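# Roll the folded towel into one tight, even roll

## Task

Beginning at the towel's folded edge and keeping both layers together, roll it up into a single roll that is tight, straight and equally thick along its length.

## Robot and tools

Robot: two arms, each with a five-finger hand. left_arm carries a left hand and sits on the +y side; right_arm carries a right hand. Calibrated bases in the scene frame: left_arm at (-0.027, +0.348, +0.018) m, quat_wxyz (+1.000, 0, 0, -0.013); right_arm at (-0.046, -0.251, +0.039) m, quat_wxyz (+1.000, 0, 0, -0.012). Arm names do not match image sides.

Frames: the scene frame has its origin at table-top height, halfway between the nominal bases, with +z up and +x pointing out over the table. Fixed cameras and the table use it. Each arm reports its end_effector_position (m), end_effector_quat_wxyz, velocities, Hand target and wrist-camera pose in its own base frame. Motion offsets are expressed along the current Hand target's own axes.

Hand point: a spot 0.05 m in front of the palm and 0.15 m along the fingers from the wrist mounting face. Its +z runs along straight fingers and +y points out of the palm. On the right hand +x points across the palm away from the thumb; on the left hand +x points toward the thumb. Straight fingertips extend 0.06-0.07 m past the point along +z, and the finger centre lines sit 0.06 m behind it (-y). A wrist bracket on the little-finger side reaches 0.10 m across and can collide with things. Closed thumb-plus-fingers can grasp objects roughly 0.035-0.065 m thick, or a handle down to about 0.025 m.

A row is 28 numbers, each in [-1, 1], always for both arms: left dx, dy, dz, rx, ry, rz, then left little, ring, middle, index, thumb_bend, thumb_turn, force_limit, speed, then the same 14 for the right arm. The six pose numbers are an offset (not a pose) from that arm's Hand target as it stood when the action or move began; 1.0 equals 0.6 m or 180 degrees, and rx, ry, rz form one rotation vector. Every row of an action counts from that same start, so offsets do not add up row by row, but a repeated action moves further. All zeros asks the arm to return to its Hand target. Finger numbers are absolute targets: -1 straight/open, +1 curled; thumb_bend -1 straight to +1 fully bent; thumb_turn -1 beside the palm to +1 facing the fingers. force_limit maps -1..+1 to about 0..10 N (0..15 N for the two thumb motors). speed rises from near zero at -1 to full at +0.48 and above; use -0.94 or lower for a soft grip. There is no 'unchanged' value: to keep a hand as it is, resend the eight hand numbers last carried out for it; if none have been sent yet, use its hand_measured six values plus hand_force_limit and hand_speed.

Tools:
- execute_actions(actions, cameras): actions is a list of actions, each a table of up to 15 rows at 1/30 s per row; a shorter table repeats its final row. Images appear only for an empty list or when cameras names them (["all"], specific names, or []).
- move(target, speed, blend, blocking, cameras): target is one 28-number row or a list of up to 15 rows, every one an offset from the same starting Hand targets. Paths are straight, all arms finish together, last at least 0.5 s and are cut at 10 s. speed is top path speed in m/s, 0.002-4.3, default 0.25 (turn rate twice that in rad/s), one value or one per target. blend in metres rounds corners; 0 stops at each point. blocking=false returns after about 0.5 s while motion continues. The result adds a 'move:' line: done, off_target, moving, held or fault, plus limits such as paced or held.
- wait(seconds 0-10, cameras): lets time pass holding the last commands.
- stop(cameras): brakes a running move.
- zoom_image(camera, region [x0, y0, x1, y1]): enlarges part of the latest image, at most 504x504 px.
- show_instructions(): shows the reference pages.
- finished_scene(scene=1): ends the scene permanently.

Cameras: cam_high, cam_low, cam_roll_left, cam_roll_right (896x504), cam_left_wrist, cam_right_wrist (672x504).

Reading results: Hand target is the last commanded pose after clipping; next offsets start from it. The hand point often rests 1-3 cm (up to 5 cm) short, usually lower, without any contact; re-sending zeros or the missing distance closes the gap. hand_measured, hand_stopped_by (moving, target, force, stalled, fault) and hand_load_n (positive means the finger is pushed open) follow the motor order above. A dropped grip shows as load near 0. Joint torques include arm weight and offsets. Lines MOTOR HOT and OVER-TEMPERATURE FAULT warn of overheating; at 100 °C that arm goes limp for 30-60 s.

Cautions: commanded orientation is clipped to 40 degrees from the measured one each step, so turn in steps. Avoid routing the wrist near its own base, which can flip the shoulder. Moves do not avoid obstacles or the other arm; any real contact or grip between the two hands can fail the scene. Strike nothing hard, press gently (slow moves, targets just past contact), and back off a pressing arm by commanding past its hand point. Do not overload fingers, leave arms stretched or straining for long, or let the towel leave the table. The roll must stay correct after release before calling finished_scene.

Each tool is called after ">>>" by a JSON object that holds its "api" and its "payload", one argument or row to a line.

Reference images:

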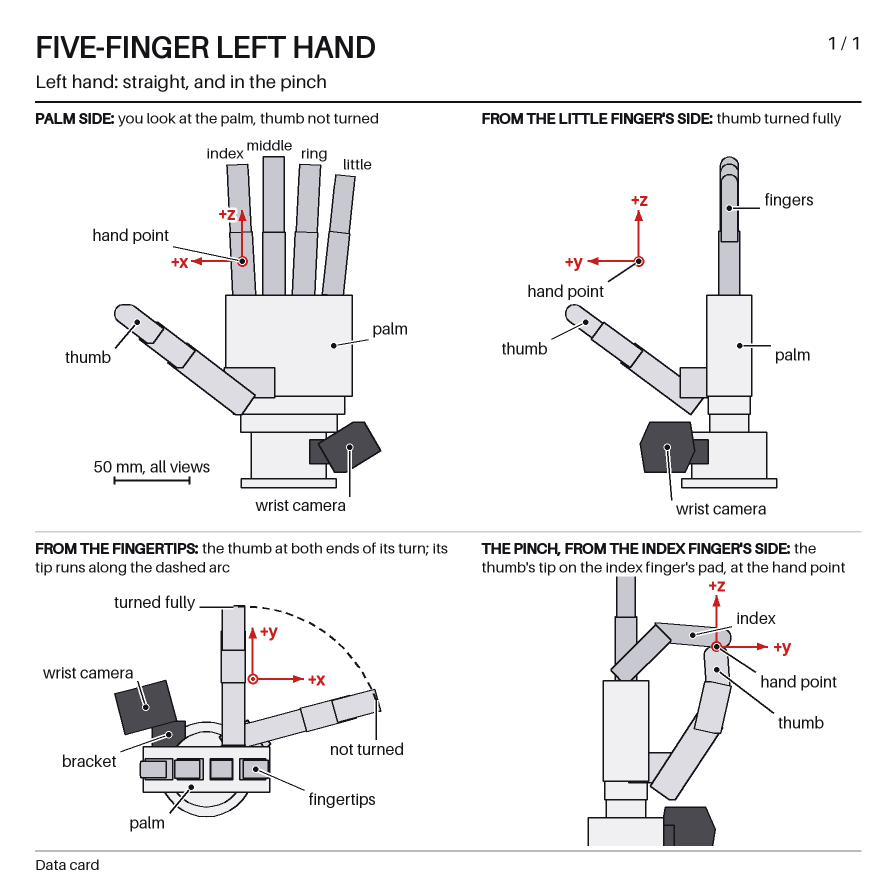

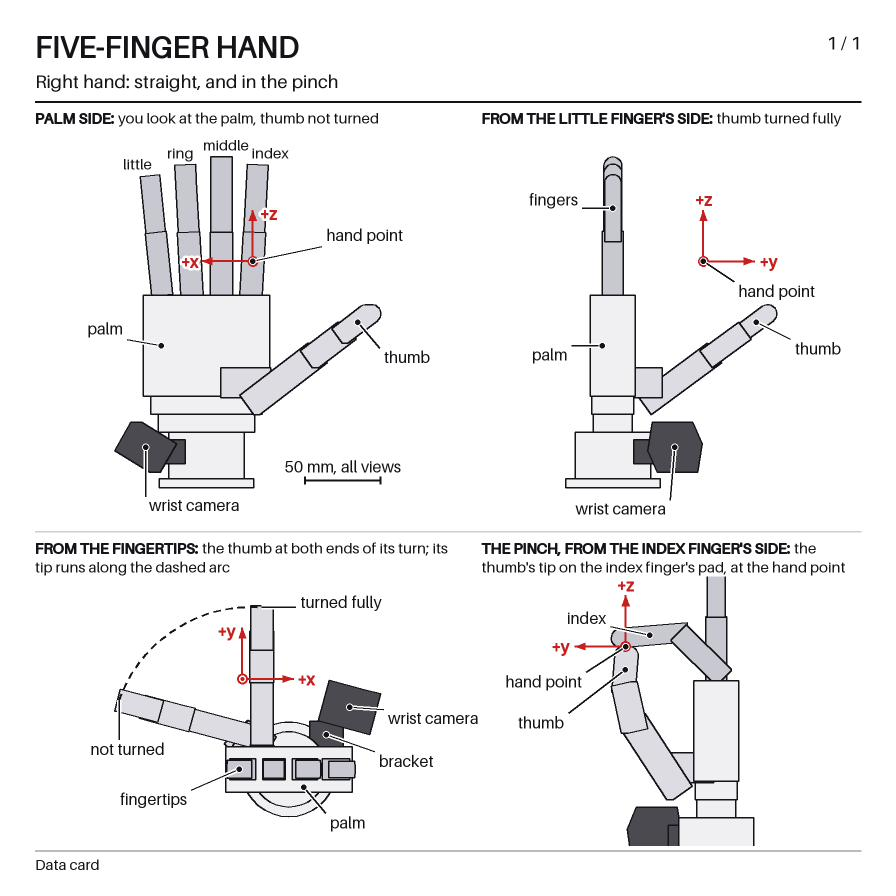

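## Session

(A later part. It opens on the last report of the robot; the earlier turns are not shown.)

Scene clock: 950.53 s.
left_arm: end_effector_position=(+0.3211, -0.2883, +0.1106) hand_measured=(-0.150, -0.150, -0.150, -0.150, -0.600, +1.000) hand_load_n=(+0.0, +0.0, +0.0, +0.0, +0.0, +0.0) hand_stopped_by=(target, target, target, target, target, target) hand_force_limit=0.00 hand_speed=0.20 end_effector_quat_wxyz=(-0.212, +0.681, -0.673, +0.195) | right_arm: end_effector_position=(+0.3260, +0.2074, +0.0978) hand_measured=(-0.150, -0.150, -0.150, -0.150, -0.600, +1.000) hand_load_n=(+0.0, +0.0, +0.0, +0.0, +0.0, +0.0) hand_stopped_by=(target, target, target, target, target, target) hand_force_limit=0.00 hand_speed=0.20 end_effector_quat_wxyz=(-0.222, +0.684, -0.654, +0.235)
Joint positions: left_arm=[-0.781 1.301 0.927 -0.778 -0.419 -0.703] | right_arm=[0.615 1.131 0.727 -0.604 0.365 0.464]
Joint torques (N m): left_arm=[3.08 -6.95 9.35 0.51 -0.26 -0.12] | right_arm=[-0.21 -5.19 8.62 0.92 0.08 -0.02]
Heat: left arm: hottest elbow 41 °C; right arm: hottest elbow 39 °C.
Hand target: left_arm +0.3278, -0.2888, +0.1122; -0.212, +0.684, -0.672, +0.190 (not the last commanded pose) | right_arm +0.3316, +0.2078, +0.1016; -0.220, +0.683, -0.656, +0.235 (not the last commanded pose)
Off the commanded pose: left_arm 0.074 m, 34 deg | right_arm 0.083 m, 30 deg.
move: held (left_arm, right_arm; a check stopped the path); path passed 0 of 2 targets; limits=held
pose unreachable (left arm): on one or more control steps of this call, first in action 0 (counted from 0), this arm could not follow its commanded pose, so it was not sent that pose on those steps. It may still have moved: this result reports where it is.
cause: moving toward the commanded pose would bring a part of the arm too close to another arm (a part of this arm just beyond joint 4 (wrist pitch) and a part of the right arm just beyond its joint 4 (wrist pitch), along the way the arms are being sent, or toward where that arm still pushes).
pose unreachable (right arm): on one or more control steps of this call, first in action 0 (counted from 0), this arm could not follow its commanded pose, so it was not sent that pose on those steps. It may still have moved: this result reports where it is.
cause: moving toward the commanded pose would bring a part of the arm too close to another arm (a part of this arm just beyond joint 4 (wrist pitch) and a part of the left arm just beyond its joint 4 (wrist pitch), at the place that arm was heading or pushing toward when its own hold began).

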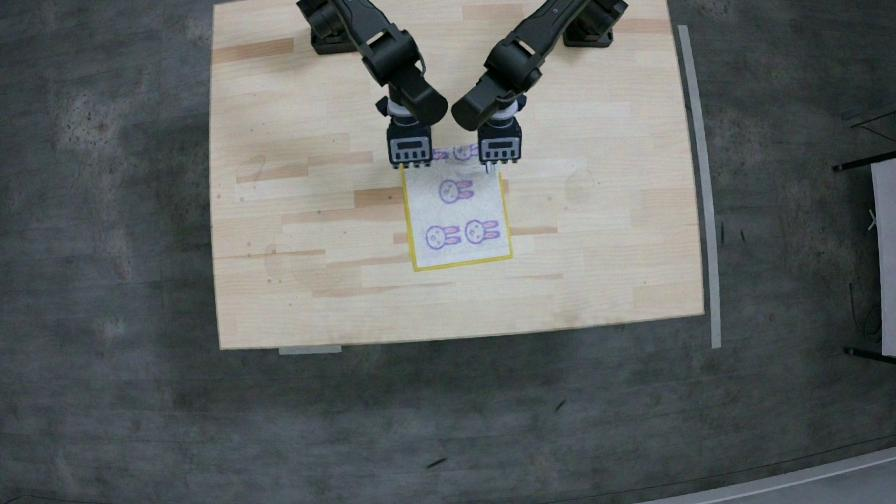

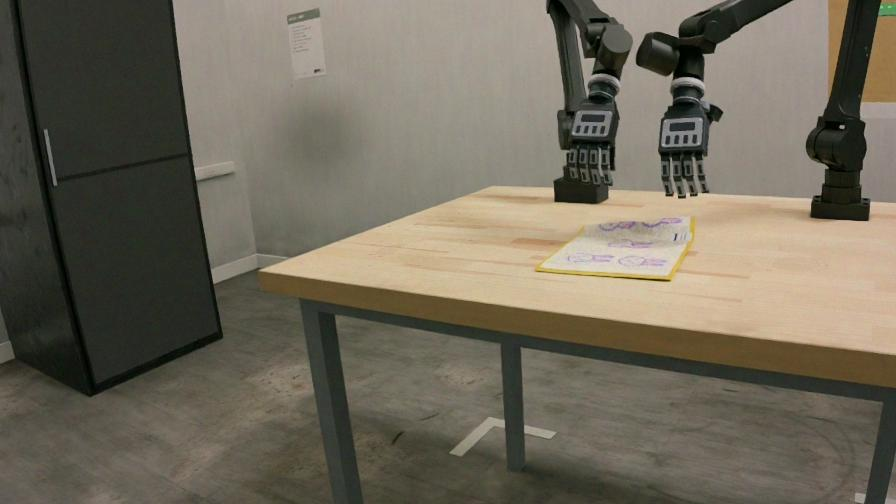

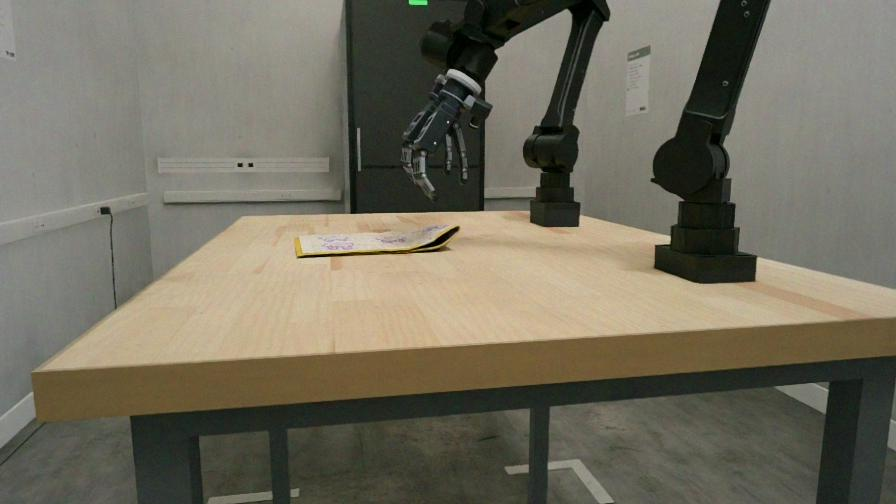

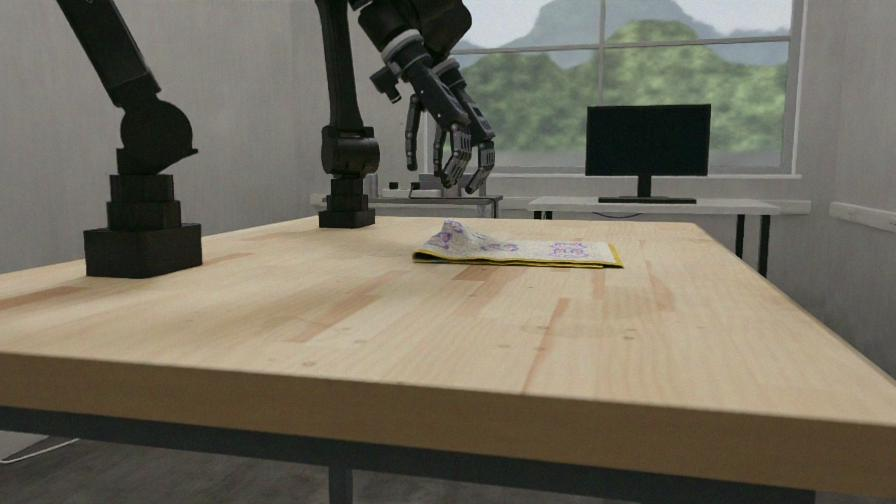

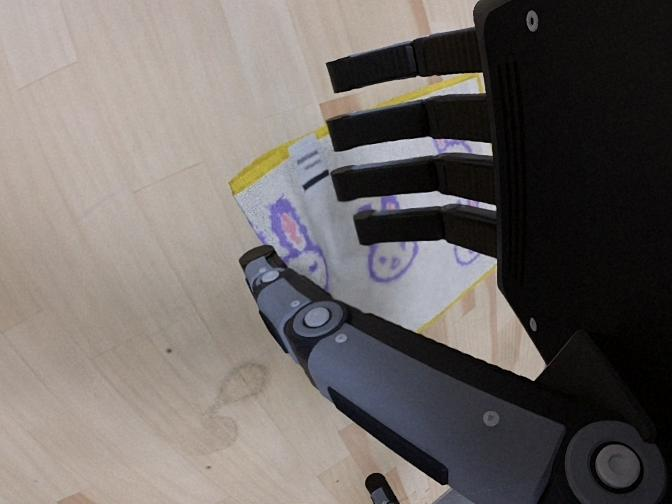

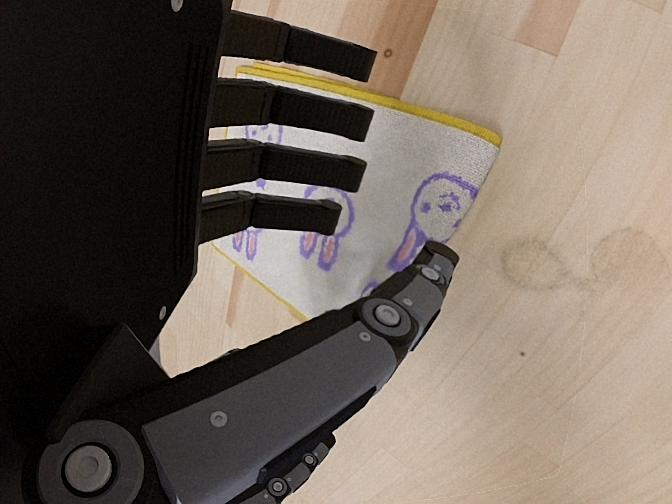

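>>> {"api": "move", "payload": {
  "target": [
    [-0.05,0,0,0,0,0,-0.15,-0.15,-0.15,-0.15,-0.6,1,0,0.2,0.05,0,0,0,0,0,-0.15,-0.15,-0.15,-0.15,-0.6,1,0,0.2],
    [-0.042,0.0762,-0.0057,0.194,0,0,-0.15,-0.15,-0.15,-0.15,-0.6,1,0,0.2,0.027,0.0755,0.0084,0.169,0,0,-0.15,-0.15,-0.15,-0.15,-0.6,1,0,0.2],
    [0.0078,0.0762,-0.0057,0.194,0,0,-0.15,-0.15,-0.15,-0.15,-0.6,1,0,0.2,-0.0232,0.0755,0.0084,0.169,0,0,-0.15,-0.15,-0.15,-0.15,-0.6,1,0,0.2]
  ],
  "speed": [0.15,0.2,0.12],
  "cameras": ["cam_high","cam_roll_left","cam_roll_right"]
}}

>>> {"api": "zoom_image", "payload": {
  "camera": "cam_high",
  "region": [370, 80, 530, 240]
}}

Scene clock: 957.03 s.
left_arm: end_effector_position=(+0.2815, -0.2749, +0.0755) hand_measured=(-0.150, -0.150, -0.150, -0.150, -0.600, +1.000) hand_load_n=(+0.0, +0.0, +0.0, +0.0, +0.0, +0.0) hand_stopped_by=(target, target, target, target, target, target) hand_force_limit=0.00 hand_speed=0.20 end_effector_quat_wxyz=(-0.413, +0.586, -0.591, +0.370) | right_arm: end_effector_position=(+0.2870, +0.2010, +0.0515) hand_measured=(-0.150, -0.150, -0.150, -0.150, -0.600, +1.000) hand_load_n=(+0.0, +0.0, +0.0, +0.0, +0.0, +0.0) hand_stopped_by=(target, target, target, target, target, target) hand_force_limit=0.00 hand_speed=0.20 end_effector_quat_wxyz=(-0.369, +0.616, -0.567, +0.404)
Joint positions: left_arm=[-1.114 1.181 0.484 -0.116 -1.011 -0.671] | right_arm=[0.921 1.013 0.274 0.11 0.82 0.404]
Joint torques (N m): left_arm=[1.44 -4.48 10.04 0.81 -0.81 -0.24] | right_arm=[1.2 -2.37 9.06 2.19 0.43 0.14]
Heat: left arm: hottest elbow 42 °C; right arm: hottest elbow 39 °C.
Hand target: left_arm +0.2878, -0.2938, +0.0900; -0.407, +0.589, -0.584, +0.383 | right_arm +0.2983, +0.2198, +0.0696; -0.391, +0.601, -0.572, +0.399
Off the commanded pose: left_arm 0.025 m, 2 deg | right_arm 0.028 m, 3 deg.
move: off_target (left_arm, right_arm)
Images, in order (width x height): cam_high 896x504, cam_roll_left 896x504, cam_roll_right 896x504.

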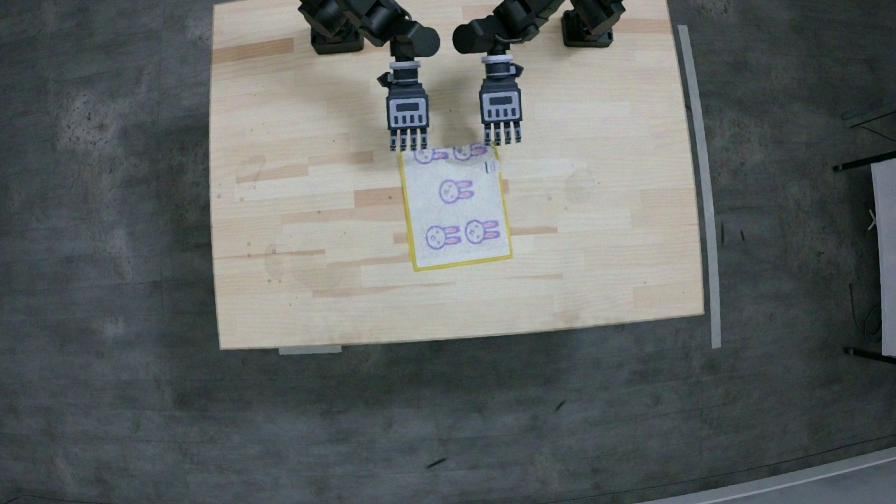

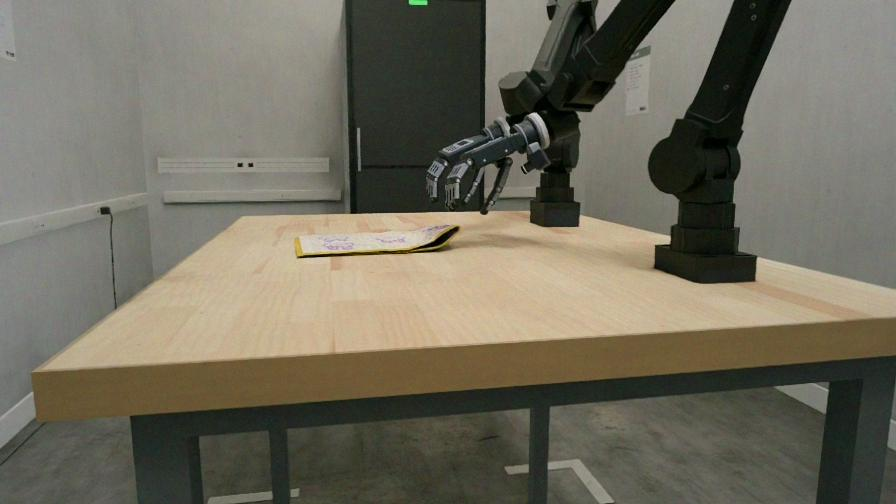

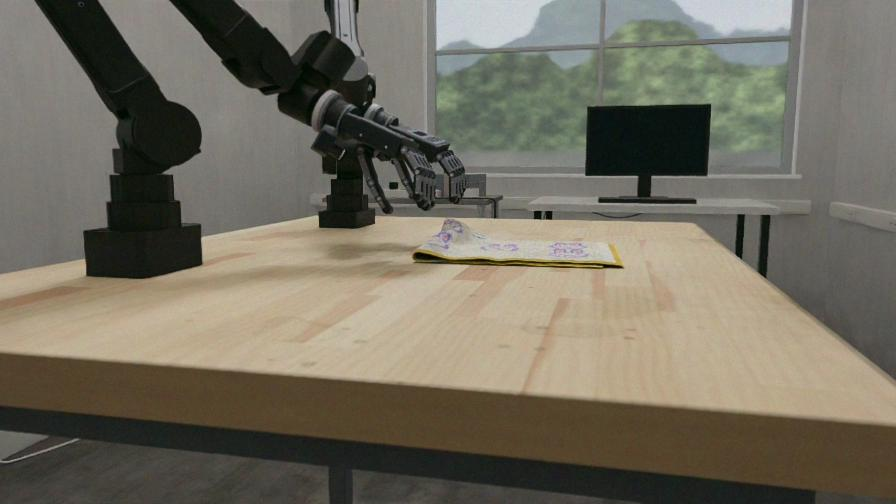

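Scaled by 3.150 from the camera's 896x504 image, which has a finer 1280x720 frame.

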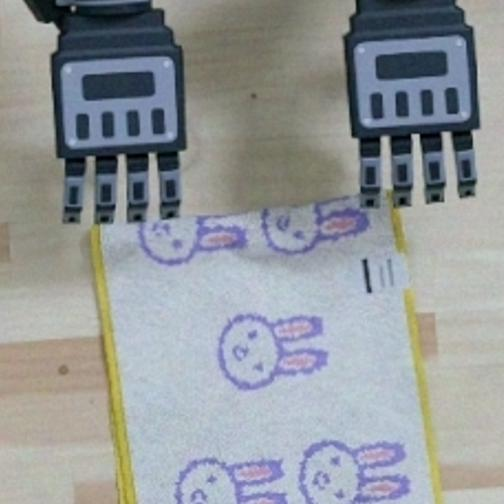

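>>> {"api": "move", "payload": {
  "target": [
    [0.0212,0.0478,0.0373,-0.003,0.0036,-0.0099,-0.15,-0.15,-0.15,-0.15,-0.6,1,0,0.2,0.0352,0.0568,0.0373,0.0023,-0.0011,0.0079,-0.15,-0.15,-0.15,-0.15,-0.6,1,0,0.2]
  ],
  "speed": [0.12],
  "cameras": ["cam_high","cam_roll_left","cam_roll_right","cam_left_wrist","cam_right_wrist"]
}}

>>> {"api": "zoom_image", "payload": {
  "camera": "cam_high",
  "region": [370, 80, 530, 240]
}}

>>> {"api": "zoom_image", "payload": {
  "camera": "cam_roll_left",
  "region": [360, 160, 520, 270]
}}

>>> {"api": "zoom_image", "payload": {
  "camera": "cam_roll_right",
  "region": [350, 160, 510, 270]
}}

Scene clock: 963.90 s.
left_arm: end_effector_position=(+0.2882, -0.2954, +0.0481) hand_measured=(-0.150, -0.150, -0.150, -0.150, -0.600, +1.000) hand_load_n=(+0.0, +0.0, +0.0, +0.0, +0.0, +0.0) hand_stopped_by=(target, target, target, target, target, target) hand_force_limit=0.00 hand_speed=0.20 end_effector_quat_wxyz=(-0.399, +0.590, -0.590, +0.380) | right_arm: end_effector_position=(+0.3073, +0.2031, +0.0356) hand_measured=(-0.150, -0.150, -0.150, -0.150, -0.600, +1.000) hand_load_n=(+0.0, +0.0, +0.0, +0.0, +0.0, +0.0) hand_stopped_by=(target, target, target, target, target, target) hand_force_limit=0.00 hand_speed=0.20 end_effector_quat_wxyz=(-0.405, +0.590, -0.579, +0.391)
Joint positions: left_arm=[-1.112 1.31 0.484 0.034 -0.987 -0.679] | right_arm=[0.845 1.152 0.229 0.401 0.746 0.381]
Joint torques (N m): left_arm=[3.14 -5.42 7.9 1.83 -0.53 -0.18] | right_arm=[0.09 -3.19 4.56 2.5 0.15 -0.16]
Heat: left arm: hottest elbow 43 °C; right arm: hottest elbow 40 °C.
Hand target: left_arm +0.2980, -0.3055, +0.0548; -0.395, +0.598, -0.579, +0.390 | right_arm +0.3069, +0.1976, +0.0303; -0.399, +0.593, -0.577, +0.395
Off the commanded pose: left_arm 0.016 m, 2 deg | right_arm 0.008 m, 1 deg.
move: off_target (left_arm)
Images, in order (width x height): cam_high 896x504, cam_roll_left 896x504, cam_roll_right 896x504, cam_left_wrist 672x504, cam_right_wrist 672x504.

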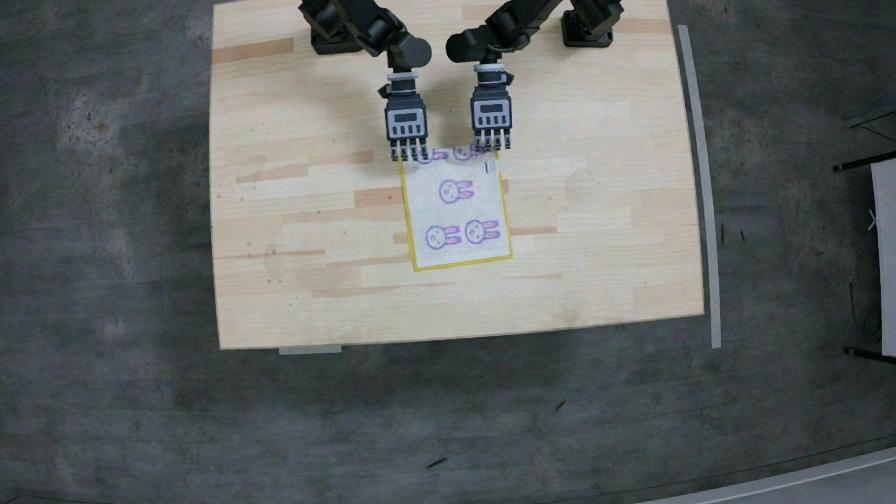

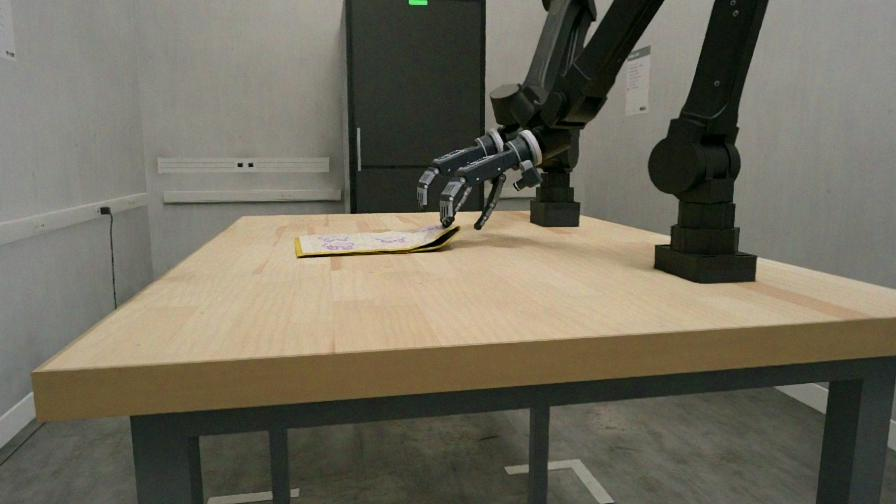

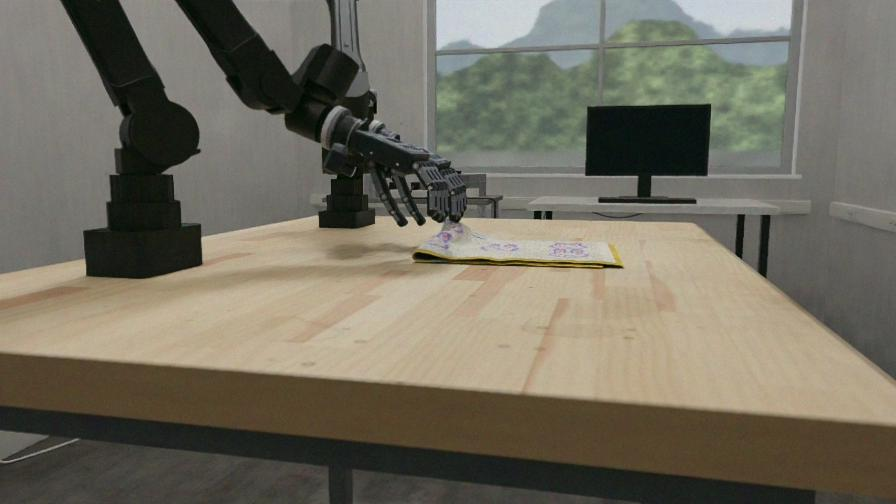

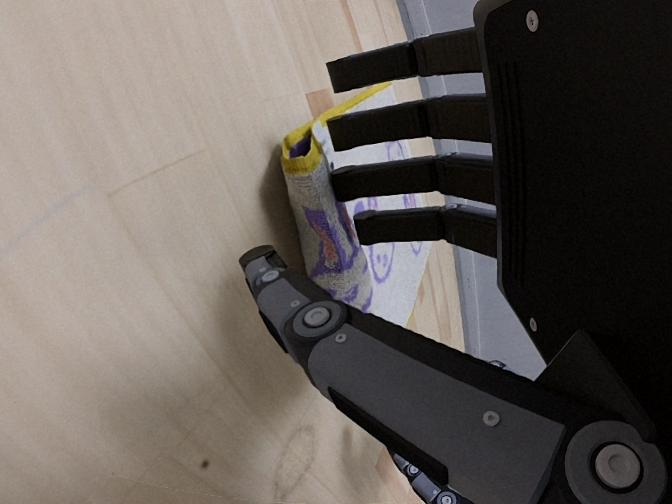

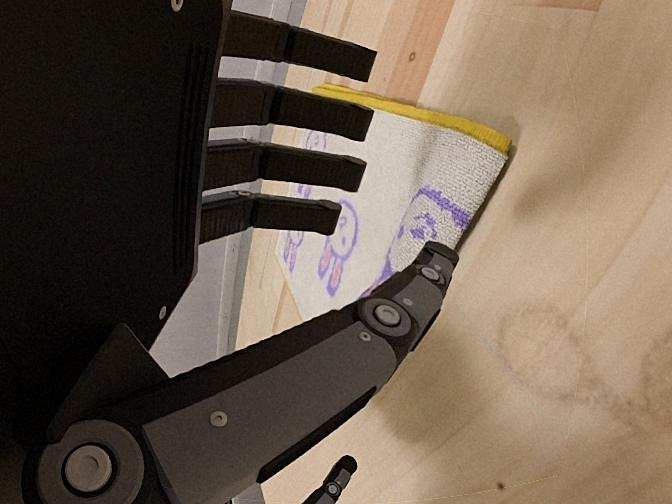

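Scaled by 3.150 from the camera's 896x504 image, which has a finer 1280x720 frame.

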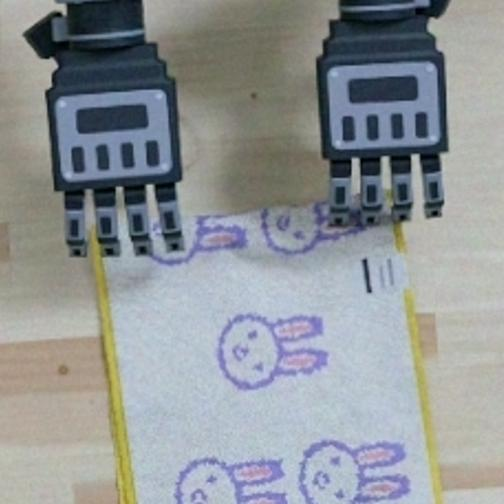

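Scaled by 3.150 from the camera's 896x504 image, which has a finer 1280x720 frame.

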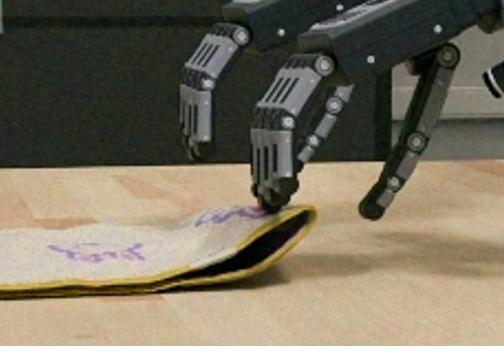

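Scaled by 3.150 from the camera's 896x504 image, which has a finer 1280x720 frame.

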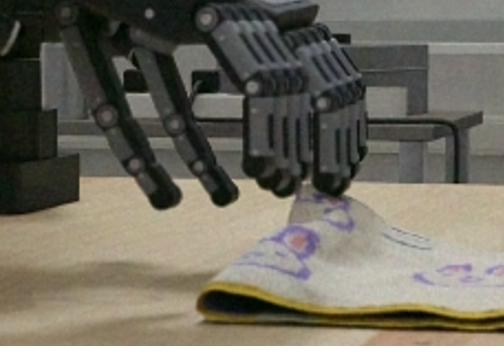

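>>> {"api": "move", "payload": {
  "target": [
    [0,0.0684,0.0277,0,0,0,-0.15,-0.15,-0.15,-0.15,-0.6,1,0,0.2,0,0.0692,0.028,0,0,0,-0.15,-0.15,-0.15,-0.15,-0.6,1,0,0.2]
  ],
  "speed": [0.1],
  "cameras": ["cam_high","cam_roll_left","cam_roll_right","cam_left_wrist","cam_right_wrist"]
}}

>>> {"api": "zoom_image", "payload": {
  "camera": "cam_high",
  "region": [370, 80, 530, 240]
}}

>>> {"api": "zoom_image", "payload": {
  "camera": "cam_roll_left",
  "region": [360, 160, 520, 270]
}}

>>> {"api": "zoom_image", "payload": {
  "camera": "cam_roll_right",
  "region": [350, 160, 510, 270]
}}

Scene clock: 971.80 s.
left_arm: end_effector_position=(+0.2960, -0.3103, +0.0177) hand_measured=(-0.150, -0.150, -0.150, -0.150, -0.600, +1.000) hand_load_n=(+0.0, +0.0, +0.0, +0.0, +0.0, +0.0) hand_stopped_by=(target, target, target, target, target, target) hand_force_limit=0.00 hand_speed=0.20 end_effector_quat_wxyz=(-0.394, +0.595, -0.579, +0.394) | right_arm: end_effector_position=(+0.3088, +0.2030, -0.0094) hand_measured=(-0.150, -0.150, -0.150, -0.150, -0.600, +1.000) hand_load_n=(+0.0, +0.0, +0.0, +0.0, +0.5, +0.0) hand_stopped_by=(target, target, target, target, target, target) hand_force_limit=0.00 hand_speed=0.20 end_effector_quat_wxyz=(-0.405, +0.589, -0.579, +0.392)
Joint positions: left_arm=[-1.111 1.457 0.479 0.218 -0.988 -0.683] | right_arm=[0.841 1.431 0.193 0.72 0.746 0.378]
Joint torques (N m): left_arm=[2.78 -6.12 4.52 1.96 -0.47 -0.17] | right_arm=[-0.26 -4.72 2.62 2.62 0.12 -0.13]
Heat: left arm: hottest elbow 43 °C; right arm: hottest elbow 39 °C.
Hand target: left_arm +0.2976, -0.3059, +0.0104; -0.395, +0.598, -0.579, +0.390 | right_arm +0.3071, +0.1974, -0.0146; -0.399, +0.593, -0.577, +0.395
Off the commanded pose: left_arm 0.009 m, 1 deg | right_arm 0.008 m, 1 deg.
move: done
Images, in order (width x height): cam_high 896x504, cam_roll_left 896x504, cam_roll_right 896x504, cam_left_wrist 672x504, cam_right_wrist 672x504.

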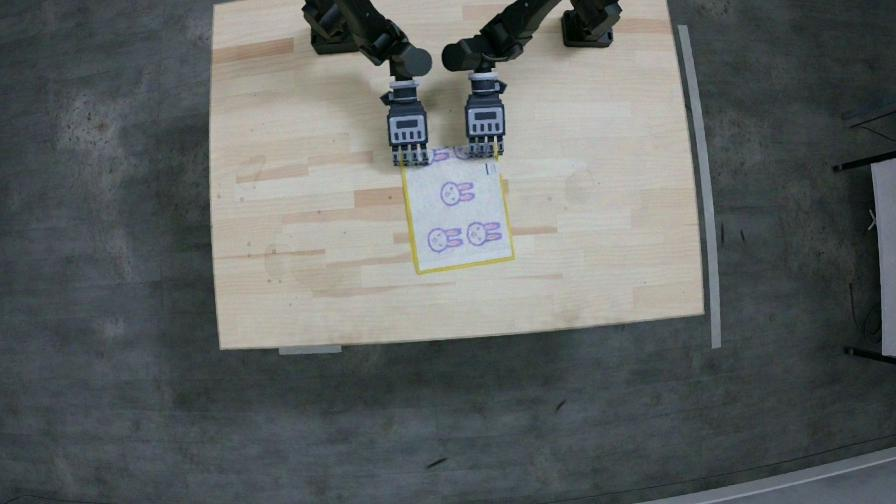

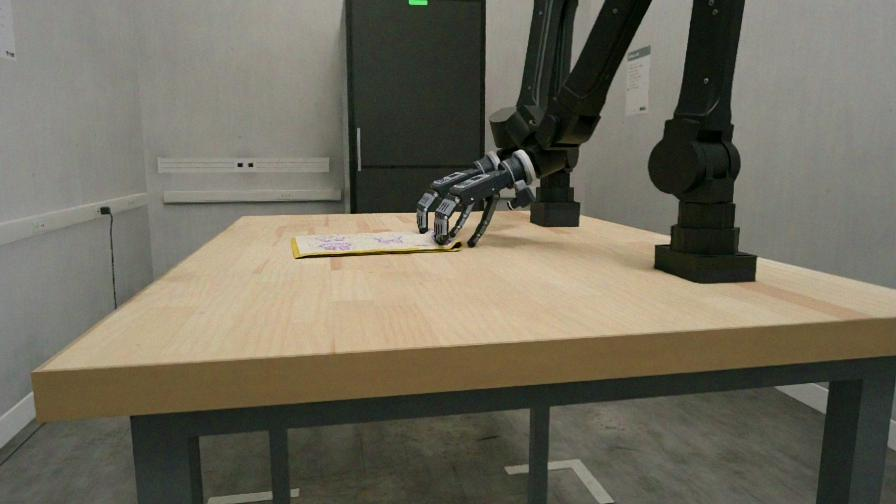

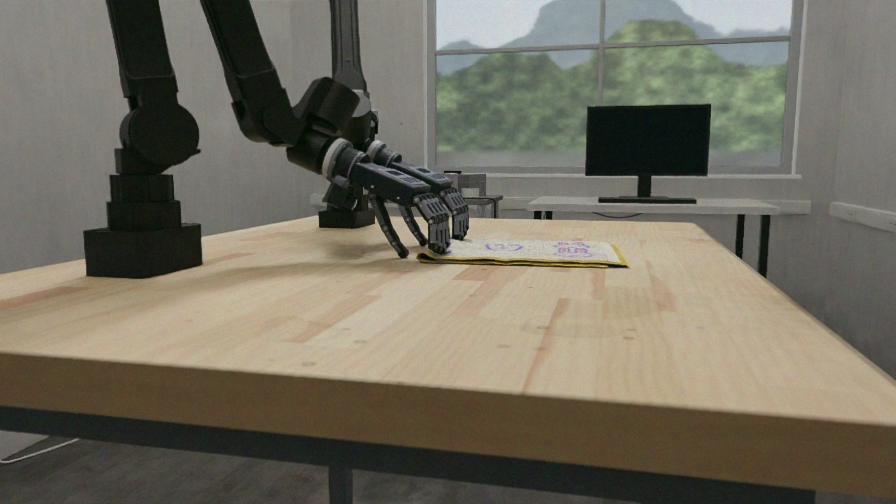

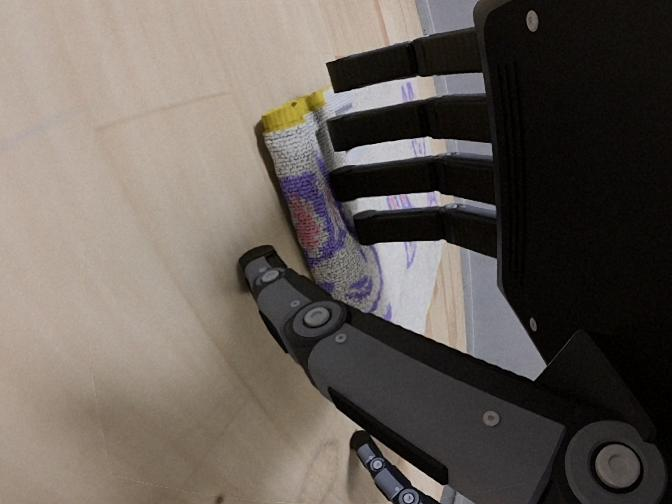

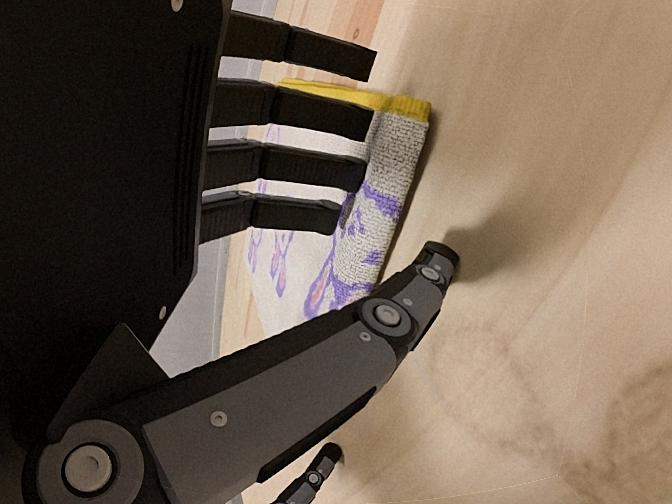

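Scaled by 3.150 from the camera's 896x504 image, which has a finer 1280x720 frame.

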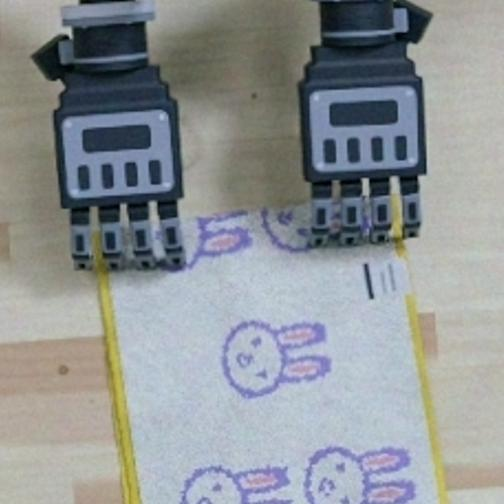

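Scaled by 3.150 from the camera's 896x504 image, which has a finer 1280x720 frame.

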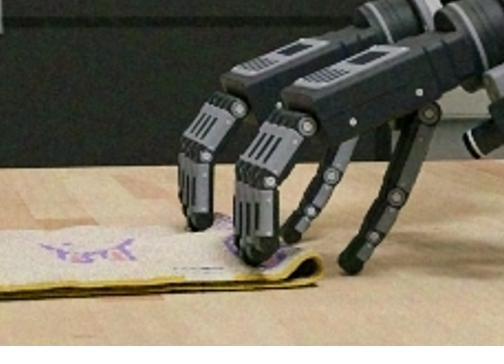

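Scaled by 3.150 from the camera's 896x504 image, which has a finer 1280x720 frame.

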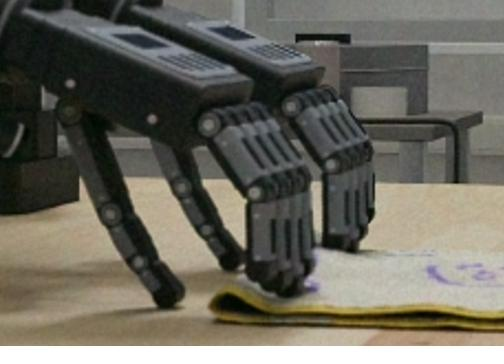

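>>> {"api": "move", "payload": {
  "target": [
    [0,0,0,0,0,0,0.3,0.3,0.3,0.3,-0.6,1,0,-0.4,0,0,0,0,0,0,0.3,0.3,0.3,0.3,-0.6,1,0,-0.4]
  ],
  "speed": [0.1],
  "cameras": ["cam_high","cam_roll_left","cam_roll_right","cam_left_wrist","cam_right_wrist"]
}}

>>> {"api": "zoom_image", "payload": {
  "camera": "cam_high",
  "region": [370, 80, 530, 240]
}}

>>> {"api": "zoom_image", "payload": {
  "camera": "cam_roll_left",
  "region": [360, 160, 520, 270]
}}

>>> {"api": "zoom_image", "payload": {
  "camera": "cam_roll_right",
  "region": [350, 160, 510, 270]
}}

Scene clock: 973.67 s.
left_arm: end_effector_position=(+0.2960, -0.3098, +0.0172) hand_measured=(+0.300, +0.300, +0.300, +0.300, -0.600, +1.000) hand_load_n=(+0.0, +0.0, +0.0, +0.5, +0.0, +0.5) hand_stopped_by=(target, target, target, target, target, target) hand_force_limit=0.00 hand_speed=-0.40 end_effector_quat_wxyz=(-0.394, +0.595, -0.579, +0.394) | right_arm: end_effector_position=(+0.3092, +0.2033, -0.0091) hand_measured=(+0.300, +0.300, +0.300, +0.300, -0.600, +1.000) hand_load_n=(+0.0, +0.0, +0.0, +0.0, +0.0, +0.5) hand_stopped_by=(target, target, target, target, target, target) hand_force_limit=0.00 hand_speed=-0.40 end_effector_quat_wxyz=(-0.407, +0.588, -0.579, +0.392)
Joint positions: left_arm=[-1.111 1.457 0.477 0.221 -0.988 -0.683] | right_arm=[0.84 1.433 0.193 0.724 0.745 0.378]
Joint torques (N m): left_arm=[2.9 -6.24 4.63 1.84 -0.48 -0.17] | right_arm=[-0.5 -4.48 2.86 2.4 0.14 -0.13]
Heat: left arm: hottest elbow 43 °C; right arm: hottest elbow 39 °C.
Hand target: left_arm +0.2976, -0.3058, +0.0104; -0.395, +0.598, -0.579, +0.390 | right_arm +0.3072, +0.1974, -0.0145; -0.399, +0.593, -0.577, +0.395
Off the commanded pose: left_arm 0.008 m, 1 deg | right_arm 0.008 m, 1 deg.
move: done
Images, in order (width x height): cam_high 896x504, cam_roll_left 896x504, cam_roll_right 896x504, cam_left_wrist 672x504, cam_right_wrist 672x504.

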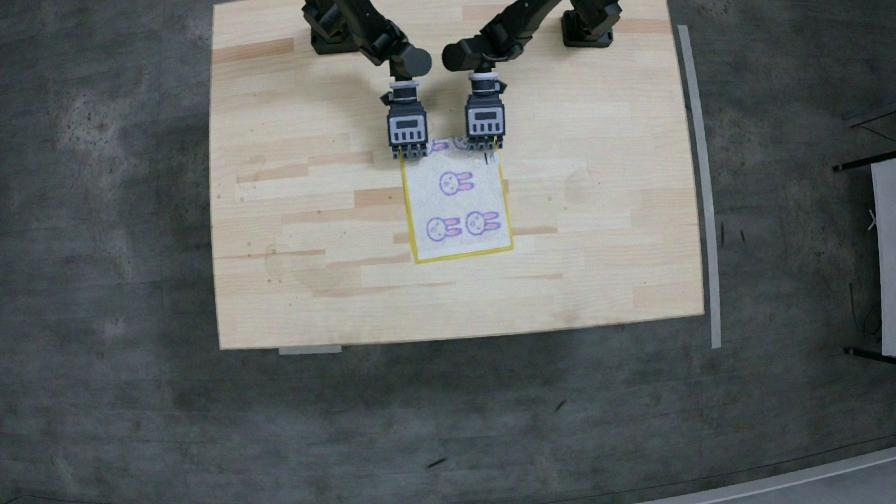

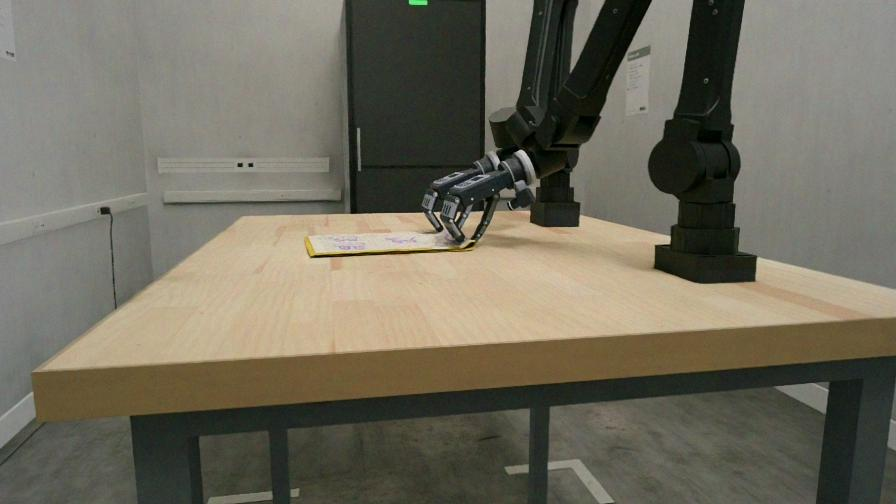

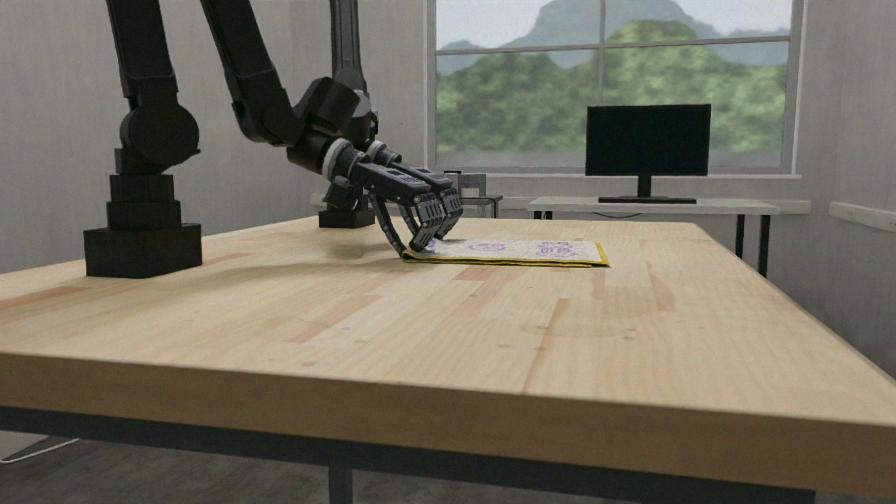

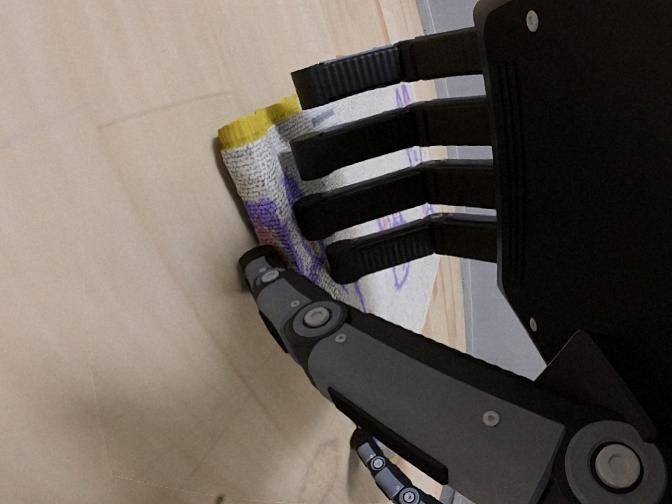

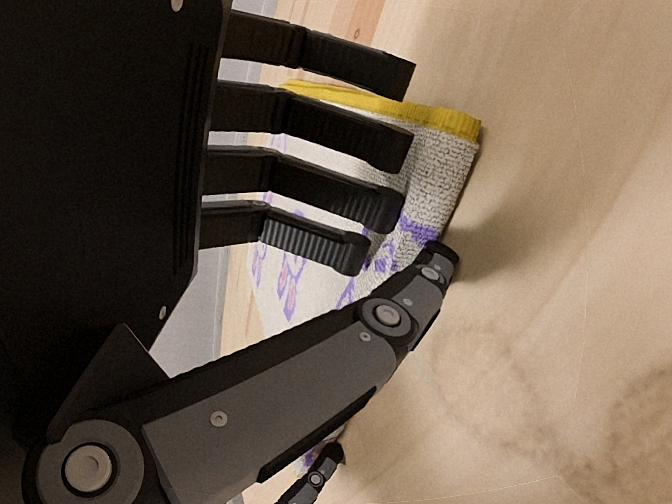

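Scaled by 3.150 from the camera's 896x504 image, which has a finer 1280x720 frame.

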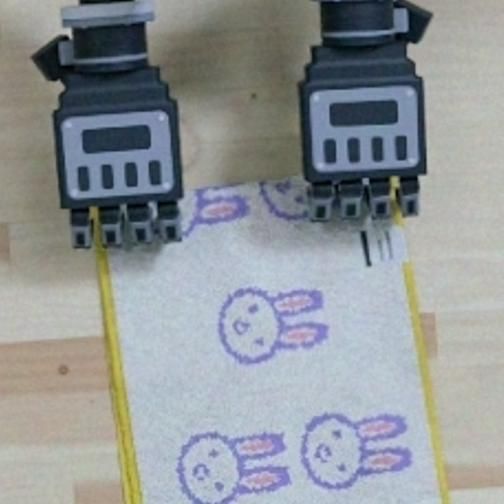

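Scaled by 3.150 from the camera's 896x504 image, which has a finer 1280x720 frame.

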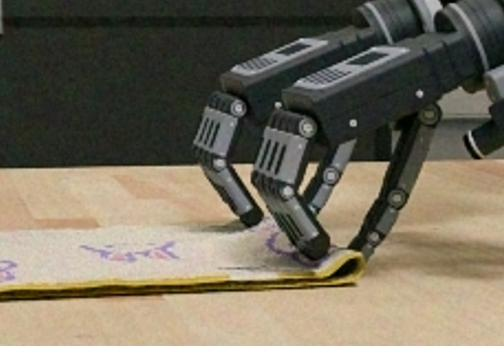

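Scaled by 3.150 from the camera's 896x504 image, which has a finer 1280x720 frame.

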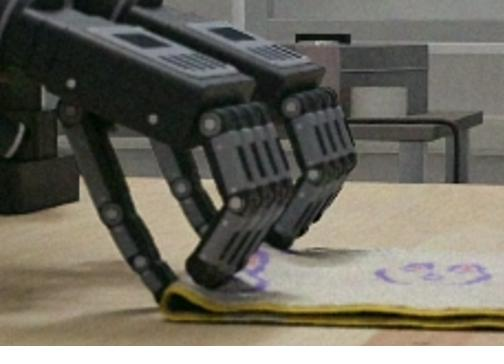

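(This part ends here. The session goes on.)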